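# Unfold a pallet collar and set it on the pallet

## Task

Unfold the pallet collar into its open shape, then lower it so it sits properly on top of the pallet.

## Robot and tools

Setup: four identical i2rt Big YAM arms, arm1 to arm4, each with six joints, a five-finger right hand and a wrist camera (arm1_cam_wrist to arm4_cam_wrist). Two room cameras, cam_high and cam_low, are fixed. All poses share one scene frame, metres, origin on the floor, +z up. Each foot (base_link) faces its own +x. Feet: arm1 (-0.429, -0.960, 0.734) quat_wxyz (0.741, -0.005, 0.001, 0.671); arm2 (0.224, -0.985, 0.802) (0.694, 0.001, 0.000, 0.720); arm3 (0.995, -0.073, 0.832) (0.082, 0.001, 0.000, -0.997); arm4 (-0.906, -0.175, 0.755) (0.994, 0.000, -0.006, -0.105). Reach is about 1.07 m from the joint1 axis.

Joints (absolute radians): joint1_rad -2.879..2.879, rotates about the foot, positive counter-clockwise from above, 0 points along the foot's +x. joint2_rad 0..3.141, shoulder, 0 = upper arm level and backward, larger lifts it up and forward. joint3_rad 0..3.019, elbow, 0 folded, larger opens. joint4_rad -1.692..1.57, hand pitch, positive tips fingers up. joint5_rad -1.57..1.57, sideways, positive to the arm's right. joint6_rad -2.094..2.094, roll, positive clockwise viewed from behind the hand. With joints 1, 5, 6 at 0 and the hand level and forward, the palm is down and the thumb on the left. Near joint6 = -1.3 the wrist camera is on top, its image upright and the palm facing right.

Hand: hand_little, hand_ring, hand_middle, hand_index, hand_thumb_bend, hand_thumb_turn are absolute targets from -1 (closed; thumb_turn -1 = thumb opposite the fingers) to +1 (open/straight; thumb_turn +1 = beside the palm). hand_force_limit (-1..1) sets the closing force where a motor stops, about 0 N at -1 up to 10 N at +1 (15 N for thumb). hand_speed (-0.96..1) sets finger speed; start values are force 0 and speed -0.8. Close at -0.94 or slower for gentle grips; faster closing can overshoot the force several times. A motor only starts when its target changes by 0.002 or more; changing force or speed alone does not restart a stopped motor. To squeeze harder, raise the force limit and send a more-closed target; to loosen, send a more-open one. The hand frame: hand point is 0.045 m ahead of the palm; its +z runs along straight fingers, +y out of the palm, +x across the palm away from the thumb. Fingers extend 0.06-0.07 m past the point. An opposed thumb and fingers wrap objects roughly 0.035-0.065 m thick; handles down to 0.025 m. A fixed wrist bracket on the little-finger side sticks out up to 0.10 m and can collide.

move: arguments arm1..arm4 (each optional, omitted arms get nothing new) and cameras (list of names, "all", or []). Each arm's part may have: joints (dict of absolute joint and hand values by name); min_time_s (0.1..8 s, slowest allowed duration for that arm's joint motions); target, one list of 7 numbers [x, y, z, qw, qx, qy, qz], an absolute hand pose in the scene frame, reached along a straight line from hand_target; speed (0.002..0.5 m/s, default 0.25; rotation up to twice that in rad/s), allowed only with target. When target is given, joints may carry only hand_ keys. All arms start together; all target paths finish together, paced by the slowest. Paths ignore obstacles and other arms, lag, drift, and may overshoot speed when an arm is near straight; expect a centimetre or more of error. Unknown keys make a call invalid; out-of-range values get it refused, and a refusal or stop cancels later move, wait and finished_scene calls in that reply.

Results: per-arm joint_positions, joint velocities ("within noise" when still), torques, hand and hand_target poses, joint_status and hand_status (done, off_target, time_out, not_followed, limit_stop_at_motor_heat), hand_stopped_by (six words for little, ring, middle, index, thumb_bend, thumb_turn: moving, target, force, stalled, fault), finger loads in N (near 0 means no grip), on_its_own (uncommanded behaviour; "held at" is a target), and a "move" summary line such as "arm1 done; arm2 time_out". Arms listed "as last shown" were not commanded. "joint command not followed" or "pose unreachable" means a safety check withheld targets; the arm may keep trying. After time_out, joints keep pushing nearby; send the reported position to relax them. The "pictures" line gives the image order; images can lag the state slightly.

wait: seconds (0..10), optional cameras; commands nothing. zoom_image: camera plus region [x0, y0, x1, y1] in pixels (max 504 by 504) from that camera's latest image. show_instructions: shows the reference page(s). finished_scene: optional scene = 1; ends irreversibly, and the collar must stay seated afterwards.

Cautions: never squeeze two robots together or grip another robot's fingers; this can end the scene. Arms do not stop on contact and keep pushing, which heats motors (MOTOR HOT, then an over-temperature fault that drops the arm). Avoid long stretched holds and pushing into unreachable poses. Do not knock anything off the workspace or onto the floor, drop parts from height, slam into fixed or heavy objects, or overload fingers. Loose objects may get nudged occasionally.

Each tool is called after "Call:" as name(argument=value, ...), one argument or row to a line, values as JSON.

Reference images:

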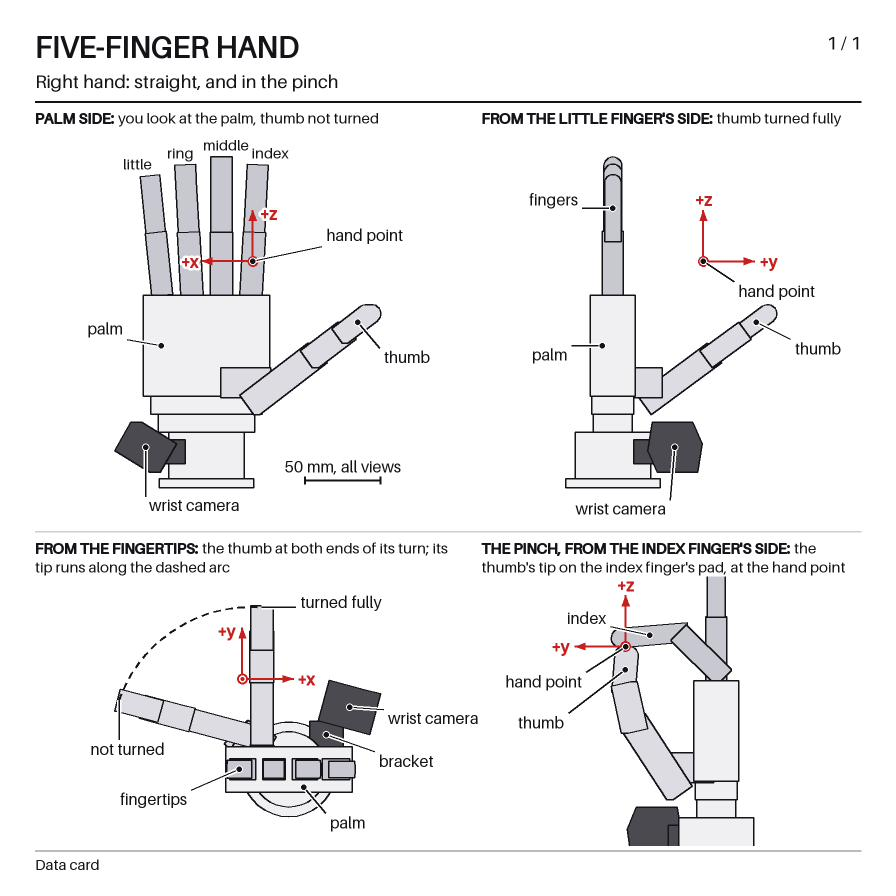

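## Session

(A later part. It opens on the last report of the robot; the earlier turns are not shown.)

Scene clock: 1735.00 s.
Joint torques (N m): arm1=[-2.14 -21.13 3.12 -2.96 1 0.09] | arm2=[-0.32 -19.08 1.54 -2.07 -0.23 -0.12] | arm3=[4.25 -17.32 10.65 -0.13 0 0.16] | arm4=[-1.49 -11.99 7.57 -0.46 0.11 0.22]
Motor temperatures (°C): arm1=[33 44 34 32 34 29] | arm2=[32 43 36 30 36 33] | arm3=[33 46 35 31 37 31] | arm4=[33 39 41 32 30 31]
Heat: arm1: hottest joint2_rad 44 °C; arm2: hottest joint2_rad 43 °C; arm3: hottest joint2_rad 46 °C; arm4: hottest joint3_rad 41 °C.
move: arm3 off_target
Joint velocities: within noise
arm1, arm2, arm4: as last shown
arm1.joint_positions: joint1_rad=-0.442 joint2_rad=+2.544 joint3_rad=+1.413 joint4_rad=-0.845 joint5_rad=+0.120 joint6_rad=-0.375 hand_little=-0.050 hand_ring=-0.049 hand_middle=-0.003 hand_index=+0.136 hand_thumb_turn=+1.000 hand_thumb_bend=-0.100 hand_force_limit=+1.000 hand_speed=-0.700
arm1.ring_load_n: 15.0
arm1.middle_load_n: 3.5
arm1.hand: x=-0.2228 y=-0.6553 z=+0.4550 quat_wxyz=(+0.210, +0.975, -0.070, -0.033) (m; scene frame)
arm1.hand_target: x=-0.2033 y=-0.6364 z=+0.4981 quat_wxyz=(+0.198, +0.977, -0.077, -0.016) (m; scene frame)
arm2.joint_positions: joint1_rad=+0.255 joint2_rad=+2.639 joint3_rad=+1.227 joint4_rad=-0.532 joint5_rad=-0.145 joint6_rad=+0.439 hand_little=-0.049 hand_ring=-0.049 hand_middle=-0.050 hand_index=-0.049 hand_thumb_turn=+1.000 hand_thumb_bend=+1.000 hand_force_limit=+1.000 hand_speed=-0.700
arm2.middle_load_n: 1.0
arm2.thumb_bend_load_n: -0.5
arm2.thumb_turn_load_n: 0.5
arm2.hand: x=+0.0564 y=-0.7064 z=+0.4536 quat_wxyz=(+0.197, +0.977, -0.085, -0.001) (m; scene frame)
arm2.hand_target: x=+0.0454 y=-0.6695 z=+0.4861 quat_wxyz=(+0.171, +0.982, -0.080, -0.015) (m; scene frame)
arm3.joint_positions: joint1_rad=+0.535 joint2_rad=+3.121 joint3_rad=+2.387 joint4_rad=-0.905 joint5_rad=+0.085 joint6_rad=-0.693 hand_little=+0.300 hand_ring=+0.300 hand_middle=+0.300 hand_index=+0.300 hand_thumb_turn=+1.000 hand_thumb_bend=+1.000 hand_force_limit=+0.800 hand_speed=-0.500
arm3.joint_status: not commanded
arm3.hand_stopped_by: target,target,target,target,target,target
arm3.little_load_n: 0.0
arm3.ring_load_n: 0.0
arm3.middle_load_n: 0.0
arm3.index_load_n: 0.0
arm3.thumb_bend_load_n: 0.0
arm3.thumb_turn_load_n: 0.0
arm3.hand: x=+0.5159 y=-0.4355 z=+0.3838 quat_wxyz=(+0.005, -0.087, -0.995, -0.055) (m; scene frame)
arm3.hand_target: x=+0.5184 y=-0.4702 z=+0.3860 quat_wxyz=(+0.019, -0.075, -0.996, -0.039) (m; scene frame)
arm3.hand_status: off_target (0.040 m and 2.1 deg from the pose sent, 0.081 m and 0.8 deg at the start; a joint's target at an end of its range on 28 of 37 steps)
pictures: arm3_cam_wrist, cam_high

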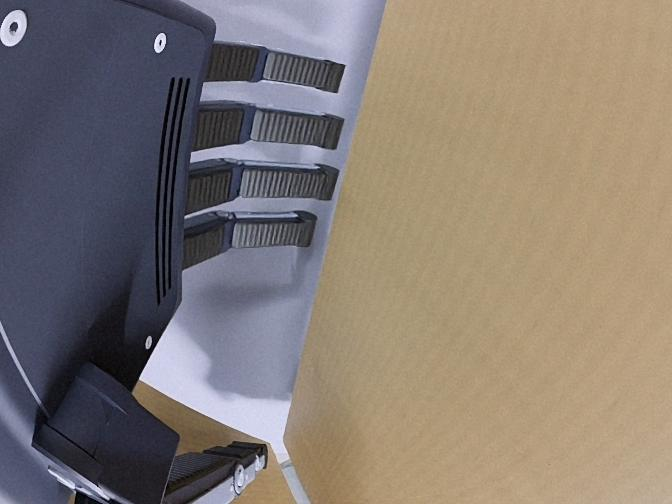

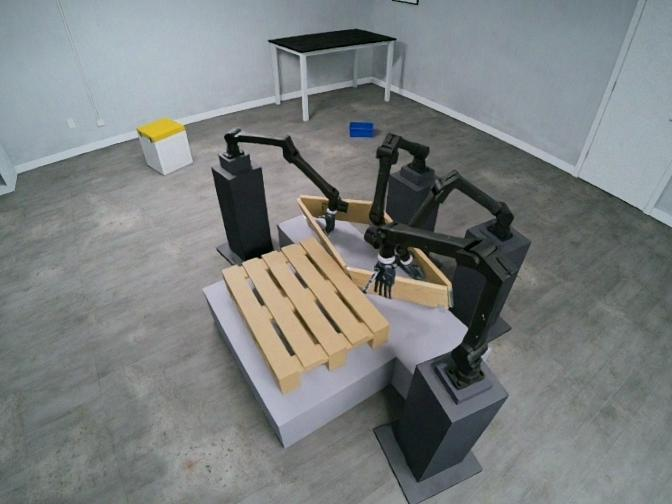

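Call:
move(
  arm3={"target": [0.50, -0.49, 0.48, 0.0, -0.078, -0.997, -0.0], "speed": 0.25},
  cameras=[],
)

Call:
move(
  arm3={"target": [0.46, -0.49, 0.68, 0.0, -0.078, -0.997, -0.0], "speed": 0.25},
  cameras=["arm3_cam_wrist", "cam_high"],
)

Scene clock: 1738.17 s.
Joint torques (N m): arm1=[-3.19 -21.19 3.12 -2.96 1.05 0.11] | arm2=[-0.32 -19.25 1.59 -2.07 -0.21 -0.13] | arm3=[2.32 -20.6 8.24 -0.64 -0.31 0.03] | arm4=[-1.55 -11.99 7.6 -0.44 0.11 0.22]
Motor temperatures (°C): arm1=[33 45 34 32 34 29] | arm2=[32 43 36 30 36 33] | arm3=[33 46 35 31 37 31] | arm4=[33 39 41 32 30 31]
Heat: arm1: hottest joint2_rad 45 °C; arm2: hottest joint2_rad 43 °C; arm3: hottest joint2_rad 46 °C; arm4: hottest joint3_rad 41 °C.
move: arm3 off_target
Joint velocities: within noise
arm1, arm2, arm4: as last shown
arm1.joint_positions: joint1_rad=-0.442 joint2_rad=+2.544 joint3_rad=+1.413 joint4_rad=-0.845 joint5_rad=+0.120 joint6_rad=-0.376 hand_little=-0.050 hand_ring=-0.049 hand_middle=-0.003 hand_index=+0.136 hand_thumb_turn=+1.000 hand_thumb_bend=-0.100 hand_force_limit=+1.000 hand_speed=-0.700
arm1.little_load_n: 0.5
arm1.ring_load_n: 14.0
arm1.middle_load_n: 3.0
arm1.hand: x=-0.2227 y=-0.6553 z=+0.4550 quat_wxyz=(+0.210, +0.975, -0.069, -0.033) (m; scene frame)
arm1.hand_target: x=-0.2032 y=-0.6365 z=+0.4981 quat_wxyz=(+0.198, +0.977, -0.077, -0.016) (m; scene frame)
arm2.joint_positions: joint1_rad=+0.255 joint2_rad=+2.639 joint3_rad=+1.227 joint4_rad=-0.532 joint5_rad=-0.146 joint6_rad=+0.440 hand_little=-0.049 hand_ring=-0.049 hand_middle=-0.050 hand_index=-0.049 hand_thumb_turn=+1.000 hand_thumb_bend=+1.000 hand_force_limit=+1.000 hand_speed=-0.700
arm2.thumb_turn_load_n: 0.0
arm2.hand: x=+0.0560 y=-0.7064 z=+0.4537 quat_wxyz=(+0.197, +0.977, -0.086, -0.001) (m; scene frame)
arm2.hand_target: x=+0.0452 y=-0.6696 z=+0.4862 quat_wxyz=(+0.171, +0.982, -0.080, -0.015) (m; scene frame)
arm3.joint_positions: joint1_rad=+0.541 joint2_rad=+2.942 joint3_rad=+2.270 joint4_rad=-0.916 joint5_rad=+0.019 joint6_rad=-0.694 hand_little=+0.300 hand_ring=+0.300 hand_middle=+0.300 hand_index=+0.300 hand_thumb_turn=+1.000 hand_thumb_bend=+1.000 hand_force_limit=+0.800 hand_speed=-0.500
arm3.joint_status: not commanded
arm3.hand_stopped_by: target,target,target,target,target,target
arm3.little_load_n: 0.0
arm3.ring_load_n: 0.0
arm3.middle_load_n: 0.0
arm3.index_load_n: 0.5
arm3.thumb_bend_load_n: 0.0
arm3.thumb_turn_load_n: 0.0
arm3.hand: x=+0.5004 y=-0.4701 z=+0.4651 quat_wxyz=(+0.000, -0.085, -0.996, -0.013) (m; scene frame)
arm3.hand_target: x=+0.4976 y=-0.4890 z=+0.4795 quat_wxyz=(+0.004, -0.078, -0.997, -0.002) (m; scene frame)
arm3.hand_status: off_target (0.025 m and 1.7 deg from the pose sent, 0.112 m and 6.4 deg at the start)
pictures: none
No camera images: "cameras" was empty.

Scene clock: 1739.73 s.
Joint torques (N m): arm1=[-2.32 -21.19 3.15 -3 1 0.11] | arm2=[-0.38 -19.08 1.54 -2.09 -0.21 -0.14] | arm3=[0.73 -22.12 9.92 -0.55 -0.04 -0.05] | arm4=[-1.61 -12.1 7.6 -0.5 0.1 0.23]
Motor temperatures (°C): arm1=[33 45 34 32 34 29] | arm2=[32 43 36 30 36 33] | arm3=[33 46 35 31 37 31] | arm4=[33 39 41 32 30 31]
Heat: arm1: hottest joint2_rad 45 °C; arm2: hottest joint2_rad 43 °C; arm3: hottest joint2_rad 46 °C; arm4: hottest joint3_rad 41 °C.
move: arm3 off_target
Joint velocities: within noise
arm1, arm4: as last shown
arm1.joint_positions: joint1_rad=-0.442 joint2_rad=+2.543 joint3_rad=+1.413 joint4_rad=-0.845 joint5_rad=+0.120 joint6_rad=-0.376 hand_little=-0.050 hand_ring=-0.049 hand_middle=-0.003 hand_index=+0.136 hand_thumb_turn=+1.000 hand_thumb_bend=-0.100 hand_force_limit=+1.000 hand_speed=-0.700
arm1.little_load_n: 0.0
arm1.index_load_n: 0.5
arm1.hand: x=-0.2224 y=-0.6548 z=+0.4555 quat_wxyz=(+0.210, +0.975, -0.069, -0.033) (m; scene frame)
arm1.hand_target: x=-0.2029 y=-0.6360 z=+0.4986 quat_wxyz=(+0.198, +0.977, -0.078, -0.015) (m; scene frame)
arm2.joint_positions: joint1_rad=+0.255 joint2_rad=+2.639 joint3_rad=+1.227 joint4_rad=-0.532 joint5_rad=-0.146 joint6_rad=+0.440 hand_little=-0.049 hand_ring=-0.049 hand_middle=-0.050 hand_index=-0.049 hand_thumb_turn=+1.000 hand_thumb_bend=+1.000 hand_force_limit=+1.000 hand_speed=-0.700
arm2.joint_status: not commanded
arm2.hand_stopped_by: target,target,target,target,target,target
arm2.little_load_n: 8.5
arm2.ring_load_n: 6.5
arm2.middle_load_n: 0.5
arm2.index_load_n: 0.0
arm2.thumb_bend_load_n: -0.5
arm2.thumb_turn_load_n: 0.5
arm2.hand: x=+0.0560 y=-0.7064 z=+0.4537 quat_wxyz=(+0.197, +0.977, -0.086, -0.001) (m; scene frame)
arm2.hand_target: x=+0.0452 y=-0.6696 z=+0.4862 quat_wxyz=(+0.171, +0.982, -0.080, -0.015) (m; scene frame)
arm2.hand_status: not commanded
arm3.joint_positions: joint1_rad=+0.528 joint2_rad=+2.649 joint3_rad=+2.255 joint4_rad=-1.197 joint5_rad=-0.005 joint6_rad=-0.714 hand_little=+0.300 hand_ring=+0.300 hand_middle=+0.300 hand_index=+0.300 hand_thumb_turn=+1.000 hand_thumb_bend=+1.000 hand_force_limit=+0.800 hand_speed=-0.500
arm3.joint_status: not commanded
arm3.hand_stopped_by: target,target,target,target,target,target
arm3.little_load_n: 0.0
arm3.ring_load_n: 0.0
arm3.middle_load_n: 0.0
arm3.index_load_n: 0.0
arm3.thumb_bend_load_n: -0.5
arm3.thumb_turn_load_n: 0.0
arm3.hand: x=+0.4702 y=-0.4880 z=+0.6667 quat_wxyz=(-0.010, -0.082, -0.997, -0.006) (m; scene frame)
arm3.hand_target: x=+0.4620 y=-0.4948 z=+0.6791 quat_wxyz=(-0.003, -0.076, -0.997, +0.003) (m; scene frame)
arm3.hand_status: off_target (0.017 m and 1.4 deg from the pose sent, 0.220 m and 1.7 deg at the start)
pictures: arm3_cam_wrist, cam_high

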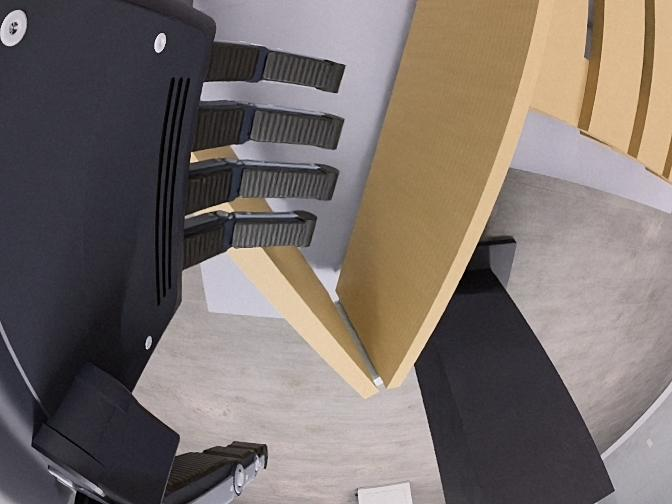

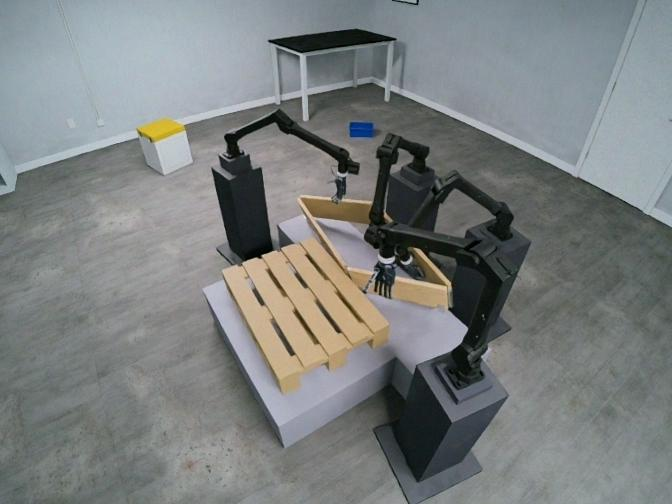

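Call:
move(
  arm3={"joints": {"joint6_rad": 1.76}, "min_time_s": 2.5},
  cameras=["arm3_cam_wrist"],
)

Scene clock: 1766.00 s.
Joint torques (N m): arm1=[-2.14 -21.13 3.14 -2.96 0.99 0.1] | arm2=[-0.38 -19.08 1.55 -2.09 -0.21 -0.14] | arm3=[0.26 -20.25 10.09 -0.44 -0.05 0.18] | arm4=[-1.61 -11.99 7.57 -0.44 0.1 0.23]
Motor temperatures (°C): arm1=[33 46 34 32 34 29] | arm2=[32 42 36 30 35 33] | arm3=[33 44 36 31 36 31] | arm4=[33 39 41 32 30 31]
Heat: arm1: hottest joint2_rad 46 °C; arm2: hottest joint2_rad 42 °C; arm3: hottest joint2_rad 44 °C; arm4: hottest joint3_rad 41 °C.
move: arm3 done
Joint velocities: within noise
arm1.joint_positions: joint1_rad=-0.442 joint2_rad=+2.543 joint3_rad=+1.413 joint4_rad=-0.845 joint5_rad=+0.120 joint6_rad=-0.376 hand_little=-0.050 hand_ring=-0.049 hand_middle=-0.003 hand_index=+0.136 hand_thumb_turn=+1.000 hand_thumb_bend=-0.100 hand_force_limit=+1.000 hand_speed=-0.700
arm1.joint_status: not commanded
arm1.hand_stopped_by: target,target,force,force,target,target
arm1.little_load_n: 0.0
arm1.ring_load_n: 14.5
arm1.middle_load_n: 3.0
arm1.index_load_n: 0.0
arm1.thumb_bend_load_n: 0.0
arm1.thumb_turn_load_n: 0.0
arm1.hand: x=-0.2224 y=-0.6548 z=+0.4555 quat_wxyz=(+0.210, +0.975, -0.069, -0.033) (m; scene frame)
arm1.hand_target: x=-0.2029 y=-0.6360 z=+0.4986 quat_wxyz=(+0.198, +0.977, -0.078, -0.015) (m; scene frame)
arm1.hand_status: not commanded
arm2, arm4: as last shown
arm2.ring_load_n: 6.0
arm2.middle_load_n: 1.0
arm2.thumb_bend_load_n: 0.0
arm3.joint_positions: joint1_rad=+0.532 joint2_rad=+2.649 joint3_rad=+2.255 joint4_rad=-1.197 joint5_rad=+0.003 joint6_rad=+1.743 hand_little=+0.300 hand_ring=+0.300 hand_middle=+0.300 hand_index=+0.300 hand_thumb_turn=+1.000 hand_thumb_bend=+1.000 hand_force_limit=+0.800 hand_speed=-0.500
arm3.joint_status: all done
arm3.hand_stopped_by: target,target,target,target,target,target
arm3.little_load_n: 0.0
arm3.ring_load_n: 0.0
arm3.middle_load_n: 0.0
arm3.index_load_n: 0.5
arm3.thumb_bend_load_n: 0.0
arm3.thumb_turn_load_n: 0.0
arm3.hand: x=+0.4346 y=-0.6113 z=+0.6643 quat_wxyz=(+0.005, -0.966, -0.259, -0.010) (m; scene frame)
arm3.hand_target: x=+0.4260 y=-0.6187 z=+0.6791 quat_wxyz=(+0.000, -0.968, -0.252, -0.001) (m; scene frame)
arm3.hand_status: not commanded
pictures: arm3_cam_wrist

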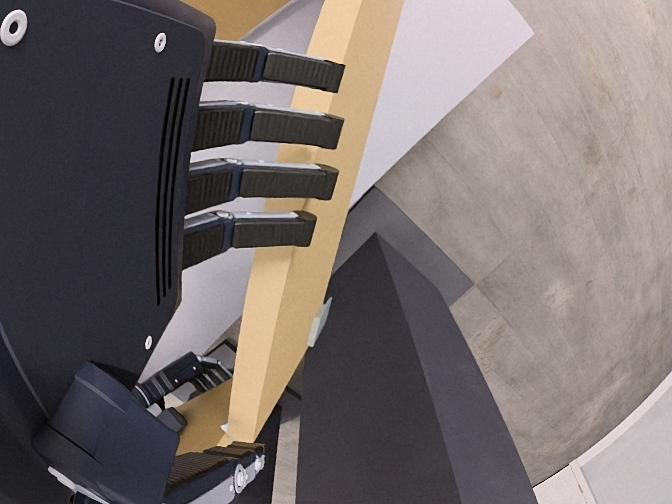

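Call:
zoom_image(
  camera="arm3_cam_wrist",
  region=[120, 300, 340, 504],
)

Call:
move(
  cameras=["cam_high", "cam_low"],
)

Call:
zoom_image(
  camera="cam_high",
  region=[280, 180, 470, 320],
)

Scaled by 2.291 from the camera's 672x504 image, which has a finer 960x720 frame.

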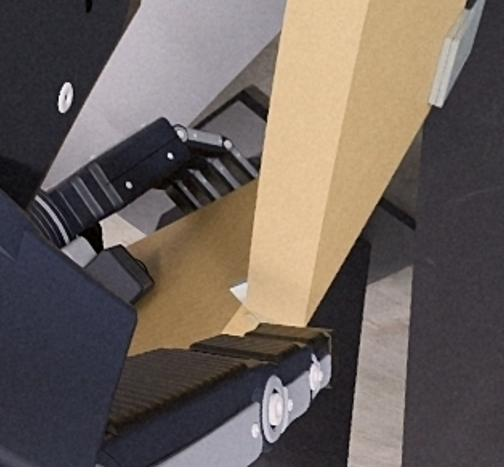

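Scene clock: 1781.27 s.
Joint torques (N m): arm1=[-2.2 -21.13 3.14 -2.97 1.02 0.1] | arm2=[-0.38 -19.08 1.55 -2.09 -0.21 -0.14] | arm3=[0.03 -20.6 10.18 -0.36 -0.04 0.16] | arm4=[-1.55 -11.99 7.57 -0.49 0.11 0.22]
Motor temperatures (°C): arm1=[33 47 34 32 34 29] | arm2=[32 41 36 30 35 33] | arm3=[33 44 37 31 36 31] | arm4=[33 39 41 32 30 31]
Heat: arm1: hottest joint2_rad 47 °C; arm2: hottest joint2_rad 41 °C; arm3: hottest joint2_rad 44 °C; arm4: hottest joint3_rad 41 °C.
Joint velocities: within noise
arm1.joint_positions: joint1_rad=-0.442 joint2_rad=+2.543 joint3_rad=+1.413 joint4_rad=-0.845 joint5_rad=+0.120 joint6_rad=-0.376 hand_little=-0.050 hand_ring=-0.049 hand_middle=-0.003 hand_index=+0.136 hand_thumb_turn=+1.000 hand_thumb_bend=-0.100 hand_force_limit=+1.000 hand_speed=-0.700
arm1.joint_status: not commanded
arm1.hand_stopped_by: target,target,force,force,target,target
arm1.little_load_n: 0.0
arm1.ring_load_n: 14.5
arm1.middle_load_n: 3.0
arm1.index_load_n: 0.5
arm1.thumb_bend_load_n: 0.0
arm1.thumb_turn_load_n: 0.0
arm1.hand: x=-0.2224 y=-0.6548 z=+0.4555 quat_wxyz=(+0.210, +0.975, -0.069, -0.033) (m; scene frame)
arm1.hand_target: x=-0.2029 y=-0.6360 z=+0.4986 quat_wxyz=(+0.198, +0.977, -0.078, -0.015) (m; scene frame)
arm1.hand_status: not commanded
arm2.joint_positions: joint1_rad=+0.255 joint2_rad=+2.639 joint3_rad=+1.227 joint4_rad=-0.532 joint5_rad=-0.146 joint6_rad=+0.440 hand_little=-0.049 hand_ring=-0.049 hand_middle=-0.050 hand_index=-0.049 hand_thumb_turn=+1.000 hand_thumb_bend=+1.000 hand_force_limit=+1.000 hand_speed=-0.700
arm2.joint_status: not commanded
arm2.hand_stopped_by: target,target,target,target,target,target
arm2.little_load_n: 8.5
arm2.ring_load_n: 6.5
arm2.middle_load_n: 1.0
arm2.index_load_n: 0.0
arm2.thumb_bend_load_n: -0.5
arm2.thumb_turn_load_n: 0.0
arm2.hand: x=+0.0560 y=-0.7064 z=+0.4537 quat_wxyz=(+0.197, +0.977, -0.086, -0.001) (m; scene frame)
arm2.hand_target: x=+0.0452 y=-0.6696 z=+0.4862 quat_wxyz=(+0.171, +0.982, -0.080, -0.015) (m; scene frame)
arm2.hand_status: not commanded
arm3.joint_positions: joint1_rad=+0.532 joint2_rad=+2.649 joint3_rad=+2.255 joint4_rad=-1.197 joint5_rad=+0.003 joint6_rad=+1.743 hand_little=+0.300 hand_ring=+0.300 hand_middle=+0.300 hand_index=+0.300 hand_thumb_turn=+1.000 hand_thumb_bend=+1.000 hand_force_limit=+0.800 hand_speed=-0.500
arm3.joint_status: all done
arm3.hand_stopped_by: target,target,target,target,target,target
arm3.little_load_n: 0.0
arm3.ring_load_n: 0.0
arm3.middle_load_n: 0.0
arm3.index_load_n: 0.0
arm3.thumb_bend_load_n: 0.0
arm3.thumb_turn_load_n: 0.0
arm3.hand: x=+0.4346 y=-0.6113 z=+0.6643 quat_wxyz=(+0.005, -0.966, -0.259, -0.010) (m; scene frame)
arm3.hand_target: x=+0.4260 y=-0.6187 z=+0.6791 quat_wxyz=(+0.000, -0.968, -0.252, -0.001) (m; scene frame)
arm3.hand_status: not commanded
arm4.joint_positions: joint1_rad=+0.286 joint2_rad=+1.585 joint3_rad=+1.197 joint4_rad=-1.177 joint5_rad=+0.001 joint6_rad=+1.347 hand_little=+1.000 hand_ring=+1.000 hand_middle=+1.000 hand_index=+1.000 hand_thumb_turn=-1.000 hand_thumb_bend=+1.000 hand_force_limit=+0.950 hand_speed=+0.200
arm4.joint_status: not commanded
arm4.hand_stopped_by: target,target,target,target,target,target
arm4.little_load_n: 0.0
arm4.ring_load_n: 0.0
arm4.middle_load_n: 0.0
arm4.index_load_n: 0.0
arm4.thumb_bend_load_n: 0.0
arm4.thumb_turn_load_n: 0.0
arm4.hand: x=-0.4460 y=-0.0742 z=+0.8561 quat_wxyz=(-0.009, +0.149, -0.989, +0.003) (m; scene frame)
arm4.hand_target: x=-0.4495 y=-0.0791 z=+0.8538 quat_wxyz=(-0.001, +0.137, -0.991, +0.004) (m; scene frame)
arm4.hand_status: not commanded
pictures: cam_high, cam_low

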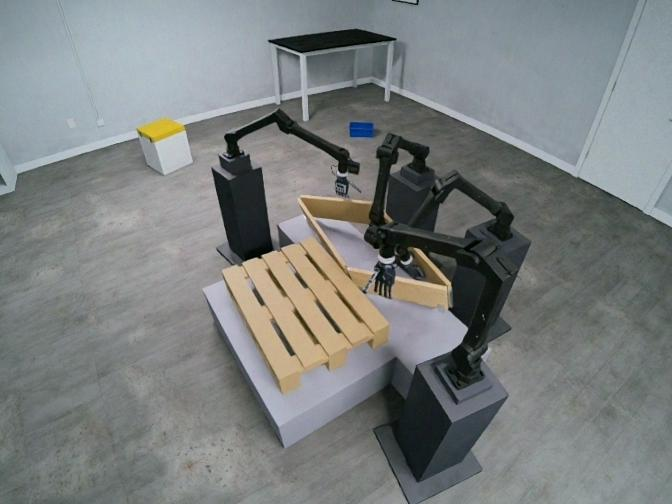

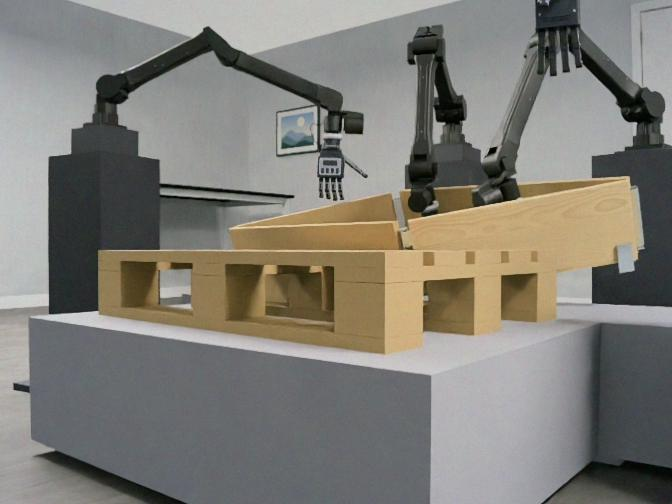

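Scaled by 2.653 from the camera's 672x504 image, which has a finer 960x720 frame.

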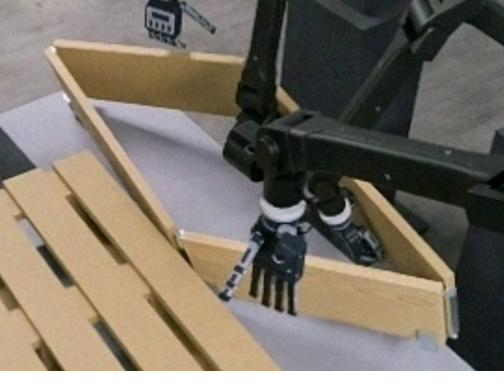

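Call:
zoom_image(
  camera="cam_high",
  region=[200, 110, 350, 220],
)

Call:
zoom_image(
  camera="cam_high",
  region=[370, 120, 540, 250],
)

Call:
zoom_image(
  camera="cam_high",
  region=[370, 210, 540, 420],
)

Call:
zoom_image(
  camera="cam_high",
  region=[195, 210, 405, 440],
)

Scaled by 3.360 from the camera's 672x504 image, which has a finer 960x720 frame.

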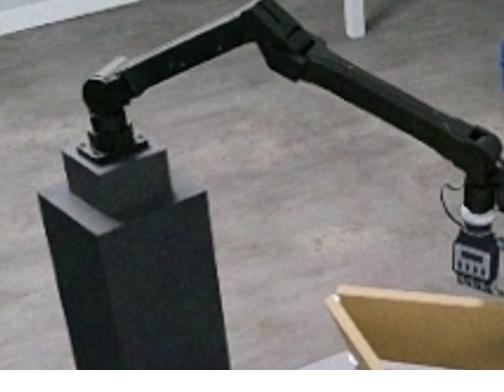

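Scaled by 2.965 from the camera's 672x504 image, which has a finer 960x720 frame.

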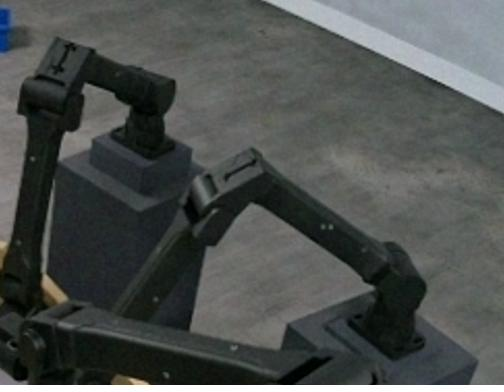

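Scaled by 2.400 from the camera's 672x504 image, which has a finer 960x720 frame.

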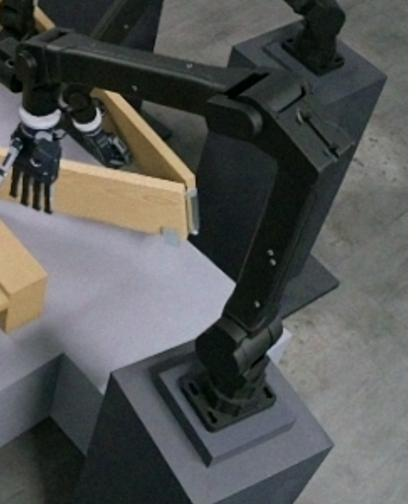

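Scaled by 2.191 from the camera's 672x504 image, which has a finer 960x720 frame.

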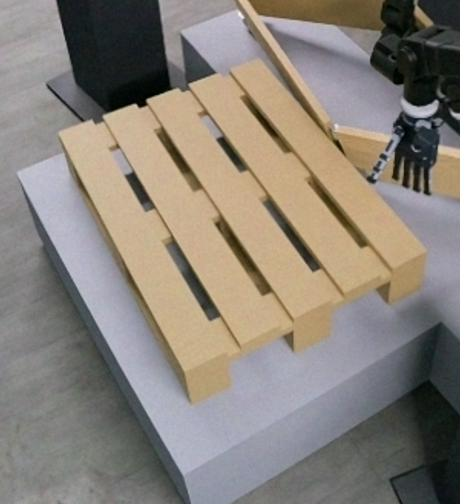

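Call:
move(
  arm1={"target": [-0.2029, -0.6330, 0.4650, 0.198, 0.977, -0.078, -0.015], "speed": 0.04},
  arm2={"target": [0.0452, -0.6670, 0.4520, 0.171, 0.982, -0.080, -0.015], "speed": 0.04},
  arm3={"target": [0.400, -0.530, 0.680, 0.1820, 0.9362, 0.2952, 0.0574], "speed": 0.2, "joints": {"hand_little": 0.26, "hand_ring": 0.26, "hand_middle": 0.26, "hand_index": 0.26, "hand_speed": -0.5, "hand_force_limit": 0.8}},
  cameras=["arm3_cam_wrist", "cam_high", "cam_low"],
)

Scene clock: 1864.63 s.
Joint torques (N m): arm1=[-2.08 -18.73 3.86 -2.25 1.36 0.09] | arm2=[-0.44 -16.56 2.47 -1.28 -0.17 -0.1] | arm3=[0.73 -20.72 8.46 -0.32 -0.41 -0.13] | arm4=[-1.61 -11.87 7.56 -0.47 0.11 0.22]
Motor temperatures (°C): arm1=[33 48 34 32 35 29] | arm2=[32 42 36 30 35 33] | arm3=[33 44 38 31 35 31] | arm4=[33 39 41 32 30 31]
Heat: arm1: hottest joint2_rad 48 °C; arm2: hottest joint2_rad 42 °C; arm3: hottest joint2_rad 44 °C; arm4: hottest joint3_rad 41 °C.
move: arm1 off_target; arm2 off_target; arm3 done
Joint velocities: within noise
arm1.joint_positions: joint1_rad=-0.437 joint2_rad=+2.589 joint3_rad=+1.444 joint4_rad=-0.826 joint5_rad=+0.109 joint6_rad=-0.361 hand_little=-0.050 hand_ring=-0.049 hand_middle=-0.003 hand_index=+0.136 hand_thumb_turn=+1.000 hand_thumb_bend=-0.100 hand_force_limit=+1.000 hand_speed=-0.700
arm1.joint_status: not commanded
arm1.hand_stopped_by: target,target,force,force,target,target
arm1.little_load_n: 0.5
arm1.ring_load_n: 14.0
arm1.middle_load_n: 4.0
arm1.index_load_n: 0.0
arm1.thumb_bend_load_n: 0.0
arm1.thumb_turn_load_n: 0.0
arm1.hand: x=-0.2252 y=-0.6505 z=+0.4359 quat_wxyz=(+0.206, +0.975, -0.076, -0.035) (m; scene frame)
arm1.hand_target: x=-0.2047 y=-0.6339 z=+0.4637 quat_wxyz=(+0.198, +0.977, -0.082, -0.015) (m; scene frame)
arm1.hand_status: off_target (0.041 m and 2.5 deg from the pose sent, 0.031 m and 2.6 deg at the start)
arm2.joint_positions: joint1_rad=+0.257 joint2_rad=+2.690 joint3_rad=+1.279 joint4_rad=-0.524 joint5_rad=-0.146 joint6_rad=+0.426 hand_little=-0.049 hand_ring=-0.049 hand_middle=-0.050 hand_index=-0.049 hand_thumb_turn=+1.000 hand_thumb_bend=+1.000 hand_force_limit=+1.000 hand_speed=-0.700
arm2.joint_status: not commanded
arm2.hand_stopped_by: target,target,target,target,target,target
arm2.little_load_n: 6.5
arm2.ring_load_n: 6.5
arm2.middle_load_n: 1.5
arm2.index_load_n: 0.5
arm2.thumb_bend_load_n: 0.0
arm2.thumb_turn_load_n: 0.0
arm2.hand: x=+0.0539 y=-0.6991 z=+0.4341 quat_wxyz=(+0.193, +0.978, -0.078, -0.004) (m; scene frame)
arm2.hand_target: x=+0.0452 y=-0.6682 z=+0.4512 quat_wxyz=(+0.171, +0.982, -0.075, -0.016) (m; scene frame)
arm2.hand_status: off_target (0.038 m and 2.9 deg from the pose sent, 0.041 m and 3.5 deg at the start)
arm3.joint_positions: joint1_rad=+0.313 joint2_rad=+2.647 joint3_rad=+2.166 joint4_rad=-1.149 joint5_rad=-0.381 joint6_rad=+1.455 hand_little=+0.260 hand_ring=+0.260 hand_middle=+0.260 hand_index=+0.260 hand_thumb_turn=+1.000 hand_thumb_bend=+1.000 hand_force_limit=+0.800 hand_speed=-0.500
arm3.joint_status: all done
arm3.hand_stopped_by: target,target,target,target,target,target
arm3.little_load_n: -0.5
arm3.ring_load_n: 0.0
arm3.middle_load_n: 0.0
arm3.index_load_n: 0.0
arm3.thumb_bend_load_n: 0.0
arm3.thumb_turn_load_n: 0.0
arm3.hand: x=+0.4019 y=-0.5269 z=+0.6719 quat_wxyz=(-0.181, -0.940, -0.281, -0.064) (m; scene frame)
arm3.hand_target: x=+0.3991 y=-0.5320 z=+0.6813 quat_wxyz=(-0.184, -0.937, -0.291, -0.057) (m; scene frame)
arm3.hand_status: done (0.009 m and 1.8 deg from the pose sent, 0.090 m and 22.8 deg at the start)
arm4: as last shown
pictures: arm3_cam_wrist, cam_high, cam_low

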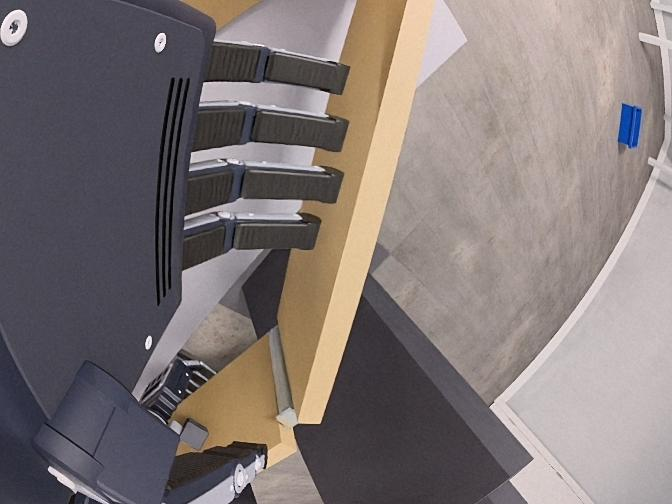

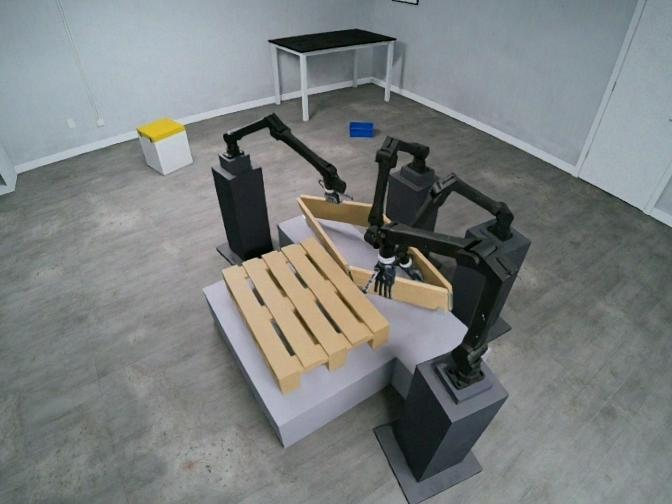

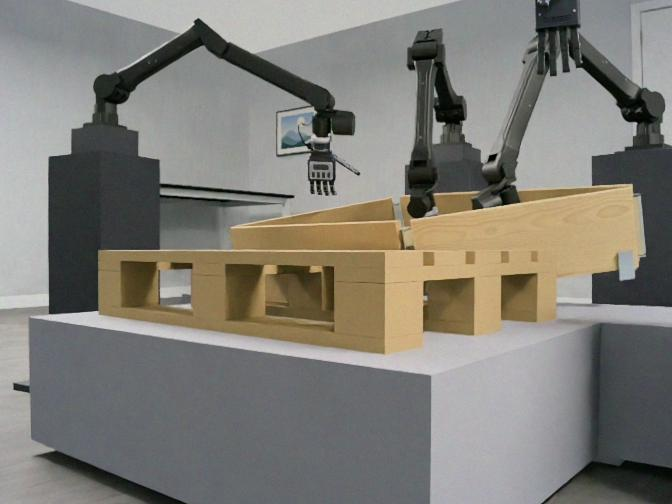

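Call:
move(
  arm3={"target": [0.404, -0.530, 0.430, 0.1820, 0.9362, 0.2952, 0.0574], "speed": 0.15},
  cameras=["arm3_cam_wrist"],
)

Scene clock: 1869.70 s.
Joint torques (N m): arm1=[-2.2 -18.67 3.9 -2.28 1.35 0.09] | arm2=[-0.44 -16.62 2.47 -1.28 -0.18 -0.09] | arm3=[1.03 -19.72 6.48 0.75 -0.13 0.12] | arm4=[-1.67 -12.04 7.57 -0.49 0.11 0.22]
Motor temperatures (°C): arm1=[33 47 34 32 35 29] | arm2=[32 42 36 30 35 33] | arm3=[33 44 38 31 35 31] | arm4=[33 39 41 32 30 31]
Heat: arm1: hottest joint2_rad 47 °C; arm2: hottest joint2_rad 42 °C; arm3: hottest joint2_rad 44 °C; arm4: hottest joint3_rad 41 °C.
move: arm3 off_target
Joint velocities: within noise
arm1, arm2, arm4: as last shown
arm1.little_load_n: 0.0
arm1.middle_load_n: 4.5
arm2.ring_load_n: 6.0
arm2.index_load_n: 0.0
arm3.joint_positions: joint1_rad=+0.314 joint2_rad=+3.121 joint3_rad=+2.493 joint4_rad=-0.935 joint5_rad=-0.361 joint6_rad=+1.454 hand_little=+0.260 hand_ring=+0.260 hand_middle=+0.260 hand_index=+0.260 hand_thumb_turn=+1.000 hand_thumb_bend=+1.000 hand_force_limit=+0.800 hand_speed=-0.500
arm3.joint_status: not commanded
arm3.hand_stopped_by: target,target,target,target,target,target
arm3.little_load_n: 0.0
arm3.ring_load_n: 0.0
arm3.middle_load_n: 0.0
arm3.index_load_n: 0.0
arm3.thumb_bend_load_n: -0.5
arm3.thumb_turn_load_n: 0.0
arm3.hand: x=+0.4015 y=-0.5250 z=+0.4427 quat_wxyz=(-0.177, -0.940, -0.289, -0.030) (m; scene frame)
arm3.hand_target: x=+0.4074 y=-0.5280 z=+0.4316 quat_wxyz=(-0.176, -0.941, -0.286, -0.030) (m; scene frame)
arm3.hand_status: off_target (0.014 m and 3.3 deg from the pose sent, 0.242 m and 1.8 deg at the start; a joint's target at an end of its range on 22 of 69 steps)
pictures: arm3_cam_wrist

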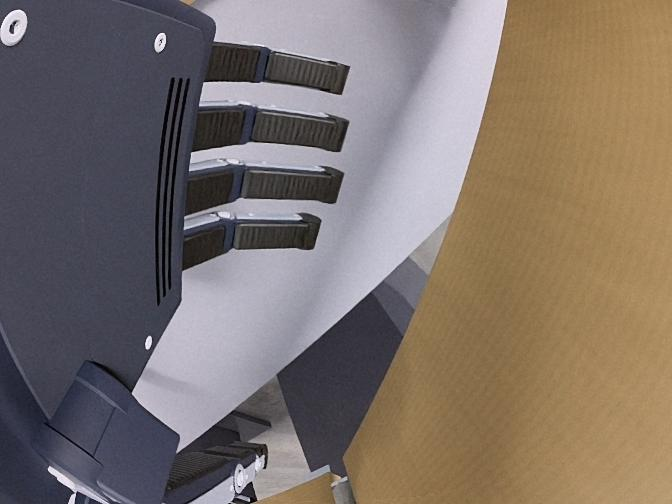

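Call:
move(
  arm3={"target": [0.432, -0.570, 0.420, 0.1162, 0.9466, 0.2985, 0.0367], "speed": 0.1, "joints": {"hand_little": 0.36, "hand_ring": 0.36, "hand_middle": 0.36, "hand_index": 0.36}},
  cameras=["arm3_cam_wrist"],
)

Scene clock: 1882.83 s.
Joint torques (N m): arm1=[-2.2 -18.73 3.88 -2.22 1.36 0.08] | arm2=[-0.44 -16.5 2.45 -1.26 -0.18 -0.09] | arm3=[-1.2 -18.2 7.54 0.42 -0.06 0.14] | arm4=[-1.55 -12.04 7.58 -0.47 0.11 0.21]
Motor temperatures (°C): arm1=[33 46 34 32 36 29] | arm2=[32 43 36 30 34 33] | arm3=[33 46 37 31 35 31] | arm4=[33 39 41 32 30 31]
Heat: arm1: hottest joint2_rad 46 °C; arm2: hottest joint2_rad 43 °C; arm3: hottest joint2_rad 46 °C; arm4: hottest joint3_rad 41 °C.
move: arm3 done
Joint velocities: within noise
arm1, arm2, arm4: as last shown
arm2.index_load_n: 0.5
arm2.thumb_bend_load_n: -0.5
arm3.joint_positions: joint1_rad=+0.419 joint2_rad=+3.121 joint3_rad=+2.490 joint4_rad=-0.933 joint5_rad=-0.238 joint6_rad=+1.533 hand_little=+0.360 hand_ring=+0.360 hand_middle=+0.360 hand_index=+0.360 hand_thumb_turn=+1.000 hand_thumb_bend=+1.000 hand_force_limit=+0.800 hand_speed=-0.500
arm3.joint_status: all done
arm3.hand_stopped_by: target,target,target,target,target,target
arm3.little_load_n: 0.0
arm3.ring_load_n: 0.0
arm3.middle_load_n: 0.0
arm3.index_load_n: 0.0
arm3.thumb_bend_load_n: 0.0
arm3.thumb_turn_load_n: 0.0
arm3.hand: x=+0.4361 y=-0.5679 z=+0.4268 quat_wxyz=(-0.115, -0.945, -0.304, -0.030) (m; scene frame)
arm3.hand_target: x=+0.4291 y=-0.5638 z=+0.4207 quat_wxyz=(-0.115, -0.949, -0.293, -0.025) (m; scene frame)
arm3.hand_status: done (0.008 m and 0.9 deg from the pose sent, 0.059 m and 7.1 deg at the start; a joint's target at an end of its range on 30 of 37 steps)
pictures: arm3_cam_wrist

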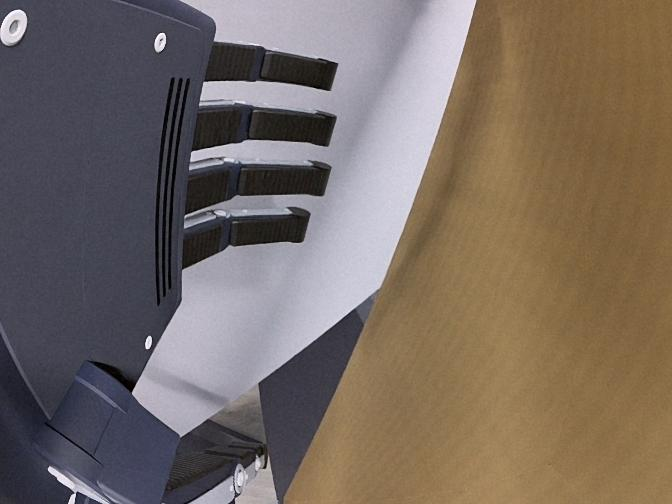

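Call:
move(
  arm3={"target": [0.455, -0.600, 0.415, 0.1162, 0.9466, 0.2985, 0.0367], "speed": 0.08},
  cameras=["arm3_cam_wrist"],
)

Scene clock: 1888.20 s.
Joint torques (N m): arm1=[-2.08 -19.19 3.9 -2.29 1.33 0.07] | arm2=[-0.44 -16.62 2.45 -1.28 -0.18 -0.09] | arm3=[0.56 -18.67 6.26 0.83 -0.18 0.16] | arm4=[-1.67 -11.99 7.6 -0.49 0.11 0.22]
Motor temperatures (°C): arm1=[33 46 34 32 36 29] | arm2=[32 43 36 30 34 33] | arm3=[33 46 37 31 35 31] | arm4=[33 39 41 32 30 31]
Heat: arm1: hottest joint2_rad 46 °C; arm2: hottest joint2_rad 43 °C; arm3: hottest joint2_rad 46 °C; arm4: hottest joint3_rad 41 °C.
move: arm3 off_target
Joint velocities: arm1=[within noise] | arm2=[within noise] | arm3=[within noise] | arm4=[-0.015 0.005 0.051 0.002 -0.007 0.066]
arm1, arm2, arm4: as last shown
arm1.joint_positions: joint1_rad=-0.437 joint2_rad=+2.590 joint3_rad=+1.445 joint4_rad=-0.826 joint5_rad=+0.109 joint6_rad=-0.359 hand_little=-0.050 hand_ring=-0.049 hand_middle=-0.003 hand_index=+0.136 hand_thumb_turn=+1.000 hand_thumb_bend=-0.100 hand_force_limit=+1.000 hand_speed=-0.700
arm1.thumb_turn_load_n: 0.5
arm1.hand: x=-0.2252 y=-0.6503 z=+0.4353 quat_wxyz=(+0.206, +0.975, -0.077, -0.035) (m; scene frame)
arm1.hand_target: x=-0.2046 y=-0.6338 z=+0.4634 quat_wxyz=(+0.198, +0.977, -0.082, -0.015) (m; scene frame)
arm2.index_load_n: 0.0
arm2.hand_target: x=+0.0453 y=-0.6685 z=+0.4514 quat_wxyz=(+0.171, +0.982, -0.075, -0.016) (m; scene frame)
arm3.joint_positions: joint1_rad=+0.474 joint2_rad=+3.121 joint3_rad=+2.490 joint4_rad=-0.910 joint5_rad=-0.232 joint6_rad=+1.607 hand_little=+0.360 hand_ring=+0.360 hand_middle=+0.360 hand_index=+0.360 hand_thumb_turn=+1.000 hand_thumb_bend=+1.000 hand_force_limit=+0.800 hand_speed=-0.500
arm3.joint_status: not commanded
arm3.hand_stopped_by: target,target,target,target,target,target
arm3.little_load_n: 0.0
arm3.ring_load_n: 0.0
arm3.middle_load_n: 0.5
arm3.index_load_n: 0.0
arm3.thumb_bend_load_n: 0.0
arm3.thumb_turn_load_n: 0.0
arm3.hand: x=+0.4542 y=-0.6014 z=+0.4266 quat_wxyz=(-0.114, -0.948, -0.296, -0.026) (m; scene frame)
arm3.hand_target: x=+0.4575 y=-0.6009 z=+0.4160 quat_wxyz=(-0.115, -0.949, -0.292, -0.024) (m; scene frame)
arm3.hand_status: off_target (0.012 m and 1.3 deg from the pose sent, 0.039 m and 0.9 deg at the start; a joint's target at an end of its range on 33 of 34 steps)
arm4.index_load_n: -0.5
arm4.thumb_bend_load_n: -0.5
pictures: arm3_cam_wrist

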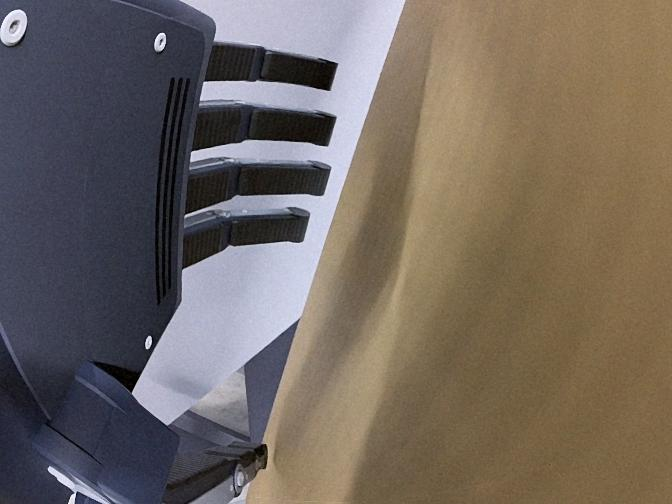

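Call:
move(
  arm3={"target": [0.474, -0.636, 0.413, 0.1185, 0.9651, 0.2317, 0.0285], "speed": 0.08},
  cameras=["arm3_cam_wrist"],
)

Scene clock: 1903.23 s.
Joint torques (N m): arm1=[-2.2 -18.78 3.82 -2.25 1.37 0.08] | arm2=[-0.38 -16.67 2.37 -1.31 -0.17 -0.09] | arm3=[4.31 -19.31 6.65 0.81 -0.31 0.33] | arm4=[-1.55 -11.87 7.57 -0.47 0.11 0.22]
Motor temperatures (°C): arm1=[33 46 34 32 36 29] | arm2=[32 43 36 30 34 33] | arm3=[33 46 37 31 34 31] | arm4=[33 39 41 32 30 31]
Heat: arm1: hottest joint2_rad 46 °C; arm2: hottest joint2_rad 43 °C; arm3: hottest joint2_rad 46 °C; arm4: hottest joint3_rad 41 °C.
move: arm3 off_target
Joint velocities: within noise
arm1, arm2, arm4: as last shown
arm1.joint_positions: joint1_rad=-0.437 joint2_rad=+2.590 joint3_rad=+1.445 joint4_rad=-0.826 joint5_rad=+0.109 joint6_rad=-0.361 hand_little=-0.050 hand_ring=-0.049 hand_middle=-0.003 hand_index=+0.136 hand_thumb_turn=+1.000 hand_thumb_bend=-0.100 hand_force_limit=+1.000 hand_speed=-0.700
arm1.ring_load_n: 15.0
arm1.thumb_turn_load_n: 0.0
arm1.hand: x=-0.2251 y=-0.6504 z=+0.4353 quat_wxyz=(+0.206, +0.975, -0.076, -0.035) (m; scene frame)
arm1.hand_target: x=-0.2044 y=-0.6336 z=+0.4638 quat_wxyz=(+0.198, +0.977, -0.081, -0.015) (m; scene frame)
arm2.joint_positions: joint1_rad=+0.257 joint2_rad=+2.691 joint3_rad=+1.279 joint4_rad=-0.524 joint5_rad=-0.146 joint6_rad=+0.426 hand_little=-0.049 hand_ring=-0.049 hand_middle=-0.050 hand_index=-0.049 hand_thumb_turn=+1.000 hand_thumb_bend=+1.000 hand_force_limit=+1.000 hand_speed=-0.700
arm2.little_load_n: 7.0
arm2.ring_load_n: 6.5
arm2.middle_load_n: 2.0
arm2.index_load_n: 0.5
arm2.thumb_bend_load_n: 0.0
arm2.hand: x=+0.0541 y=-0.6998 z=+0.4337 quat_wxyz=(+0.194, +0.978, -0.078, -0.004) (m; scene frame)
arm2.hand_target: x=+0.0453 y=-0.6686 z=+0.4513 quat_wxyz=(+0.171, +0.982, -0.075, -0.015) (m; scene frame)
arm3.joint_positions: joint1_rad=+0.483 joint2_rad=+3.121 joint3_rad=+2.460 joint4_rad=-0.873 joint5_rad=-0.232 joint6_rad=+1.759 hand_little=+0.360 hand_ring=+0.360 hand_middle=+0.360 hand_index=+0.360 hand_thumb_turn=+1.000 hand_thumb_bend=+1.000 hand_force_limit=+0.800 hand_speed=-0.500
arm3.joint_status: not commanded
arm3.hand_stopped_by: target,target,target,target,target,target
arm3.little_load_n: 0.0
arm3.ring_load_n: 0.0
arm3.middle_load_n: 0.0
arm3.index_load_n: 0.0
arm3.thumb_bend_load_n: 0.0
arm3.thumb_turn_load_n: 0.0
arm3.hand: x=+0.4527 y=-0.6043 z=+0.4170 quat_wxyz=(-0.113, -0.966, -0.228, -0.032) (m; scene frame)
arm3.hand_target: x=+0.4722 y=-0.6309 z=+0.4136 quat_wxyz=(-0.118, -0.965, -0.233, -0.028) (m; scene frame)
arm3.hand_status: off_target (0.038 m and 0.8 deg from the pose sent, 0.042 m and 7.7 deg at the start)
arm4.index_load_n: 0.0
pictures: arm3_cam_wrist

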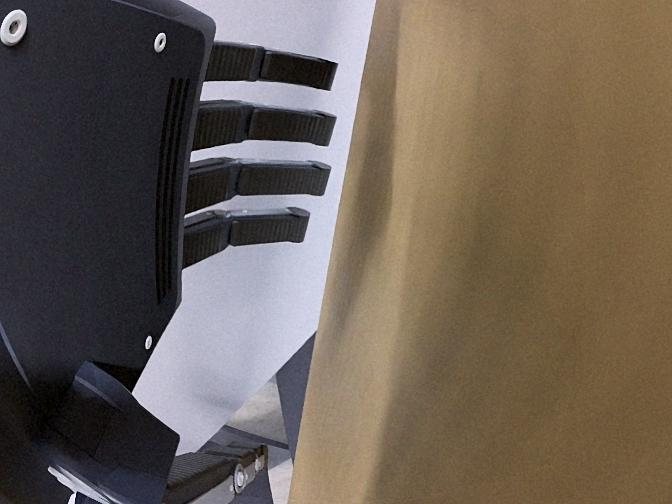

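Call:
move(
  arm1={"target": [-0.2230, -0.6430, 0.4150, 0.198, 0.977, -0.078, -0.015], "speed": 0.05},
  arm3={"target": [0.405, -0.530, 0.50, 0.1185, 0.9651, 0.2317, 0.0285], "speed": 0.1},
  cameras=["arm1_cam_wrist", "cam_low"],
)

Scene clock: 1929.10 s.
Joint torques (N m): arm1=[-0.67 -14.86 3.18 -0.88 0.95 0.15] | arm2=[-0.44 -19.43 0.4 -2.45 -0.34 -0.08] | arm3=[-0.44 -21.89 6.11 -0.62 -0.27 -0.15] | arm4=[-1.49 -11.93 7.6 -0.49 0.1 0.22]
Motor temperatures (°C): arm1=[33 47 34 32 37 29] | arm2=[32 41 36 30 34 33] | arm3=[33 46 37 31 34 31] | arm4=[33 39 41 32 30 31]
Heat: arm1: hottest joint2_rad 47 °C; arm2: hottest joint2_rad 41 °C; arm3: hottest joint2_rad 46 °C; arm4: hottest joint3_rad 41 °C.
move: arm1 done; arm3 off_target
Joint velocities: within noise
arm1.joint_positions: joint1_rad=-0.428 joint2_rad=+2.630 joint3_rad=+1.456 joint4_rad=-0.771 joint5_rad=+0.111 joint6_rad=-0.353 hand_little=-0.050 hand_ring=-0.049 hand_middle=-0.003 hand_index=+0.136 hand_thumb_turn=+1.000 hand_thumb_bend=-0.100 hand_force_limit=+1.000 hand_speed=-0.700
arm1.joint_status: not commanded
arm1.hand_stopped_by: target,target,force,force,target,target
arm1.little_load_n: 0.0
arm1.ring_load_n: 8.0
arm1.middle_load_n: 0.0
arm1.index_load_n: 0.0
arm1.thumb_bend_load_n: 0.0
arm1.thumb_turn_load_n: 0.0
arm1.hand: x=-0.2276 y=-0.6478 z=+0.4121 quat_wxyz=(+0.196, +0.977, -0.076, -0.027) (m; scene frame)
arm1.hand_target: x=-0.2237 y=-0.6431 z=+0.4149 quat_wxyz=(+0.198, +0.977, -0.078, -0.015) (m; scene frame)
arm1.hand_status: done (0.007 m and 1.4 deg from the pose sent, 0.022 m and 2.5 deg at the start)
arm2, arm4: as last shown
arm2.joint_positions: joint1_rad=+0.257 joint2_rad=+2.729 joint3_rad=+1.312 joint4_rad=-0.490 joint5_rad=-0.142 joint6_rad=+0.425 hand_little=-0.049 hand_ring=-0.049 hand_middle=-0.049 hand_index=-0.048 hand_thumb_turn=+1.000 hand_thumb_bend=+1.000 hand_force_limit=+1.000 hand_speed=-0.700
arm2.little_load_n: 6.0
arm2.ring_load_n: 8.0
arm2.middle_load_n: 5.0
arm2.index_load_n: 5.5
arm2.thumb_bend_load_n: -0.5
arm2.hand: x=+0.0528 y=-0.6924 z=+0.4152 quat_wxyz=(+0.180, +0.981, -0.076, -0.007) (m; scene frame)
arm2.hand_target: x=+0.0435 y=-0.6622 z=+0.4508 quat_wxyz=(+0.165, +0.983, -0.075, -0.017) (m; scene frame)
arm3.joint_positions: joint1_rad=+0.363 joint2_rad=+2.925 joint3_rad=+2.217 joint4_rad=-0.861 joint5_rad=-0.243 joint6_rad=+1.647 hand_little=+0.360 hand_ring=+0.360 hand_middle=+0.360 hand_index=+0.360 hand_thumb_turn=+1.000 hand_thumb_bend=+1.000 hand_force_limit=+0.800 hand_speed=-0.500
arm3.joint_status: not commanded
arm3.hand_stopped_by: target,target,target,target,target,target
arm3.little_load_n: 0.0
arm3.ring_load_n: 0.0
arm3.middle_load_n: 0.0
arm3.index_load_n: 0.0
arm3.thumb_bend_load_n: 0.0
arm3.thumb_turn_load_n: 0.0
arm3.hand: x=+0.4151 y=-0.5298 z=+0.4786 quat_wxyz=(-0.116, -0.967, -0.222, -0.037) (m; scene frame)
arm3.hand_target: x=+0.4072 y=-0.5344 z=+0.4997 quat_wxyz=(-0.120, -0.965, -0.230, -0.030) (m; scene frame)
arm3.hand_status: off_target (0.024 m and 1.5 deg from the pose sent, 0.121 m and 0.8 deg at the start)
arm4.thumb_bend_load_n: 0.0
pictures: arm1_cam_wrist, cam_low

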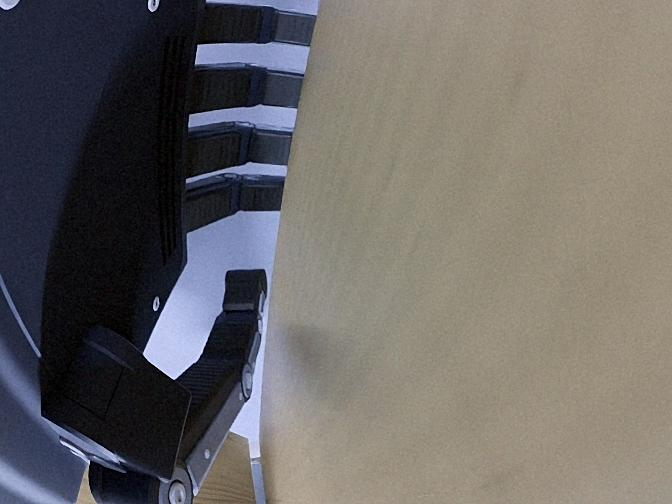

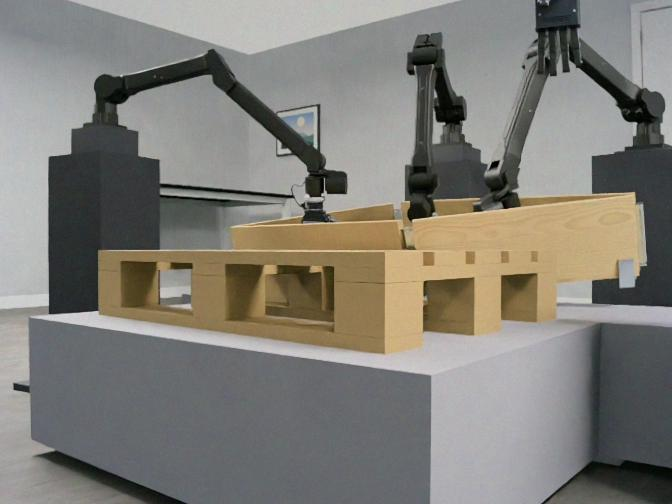

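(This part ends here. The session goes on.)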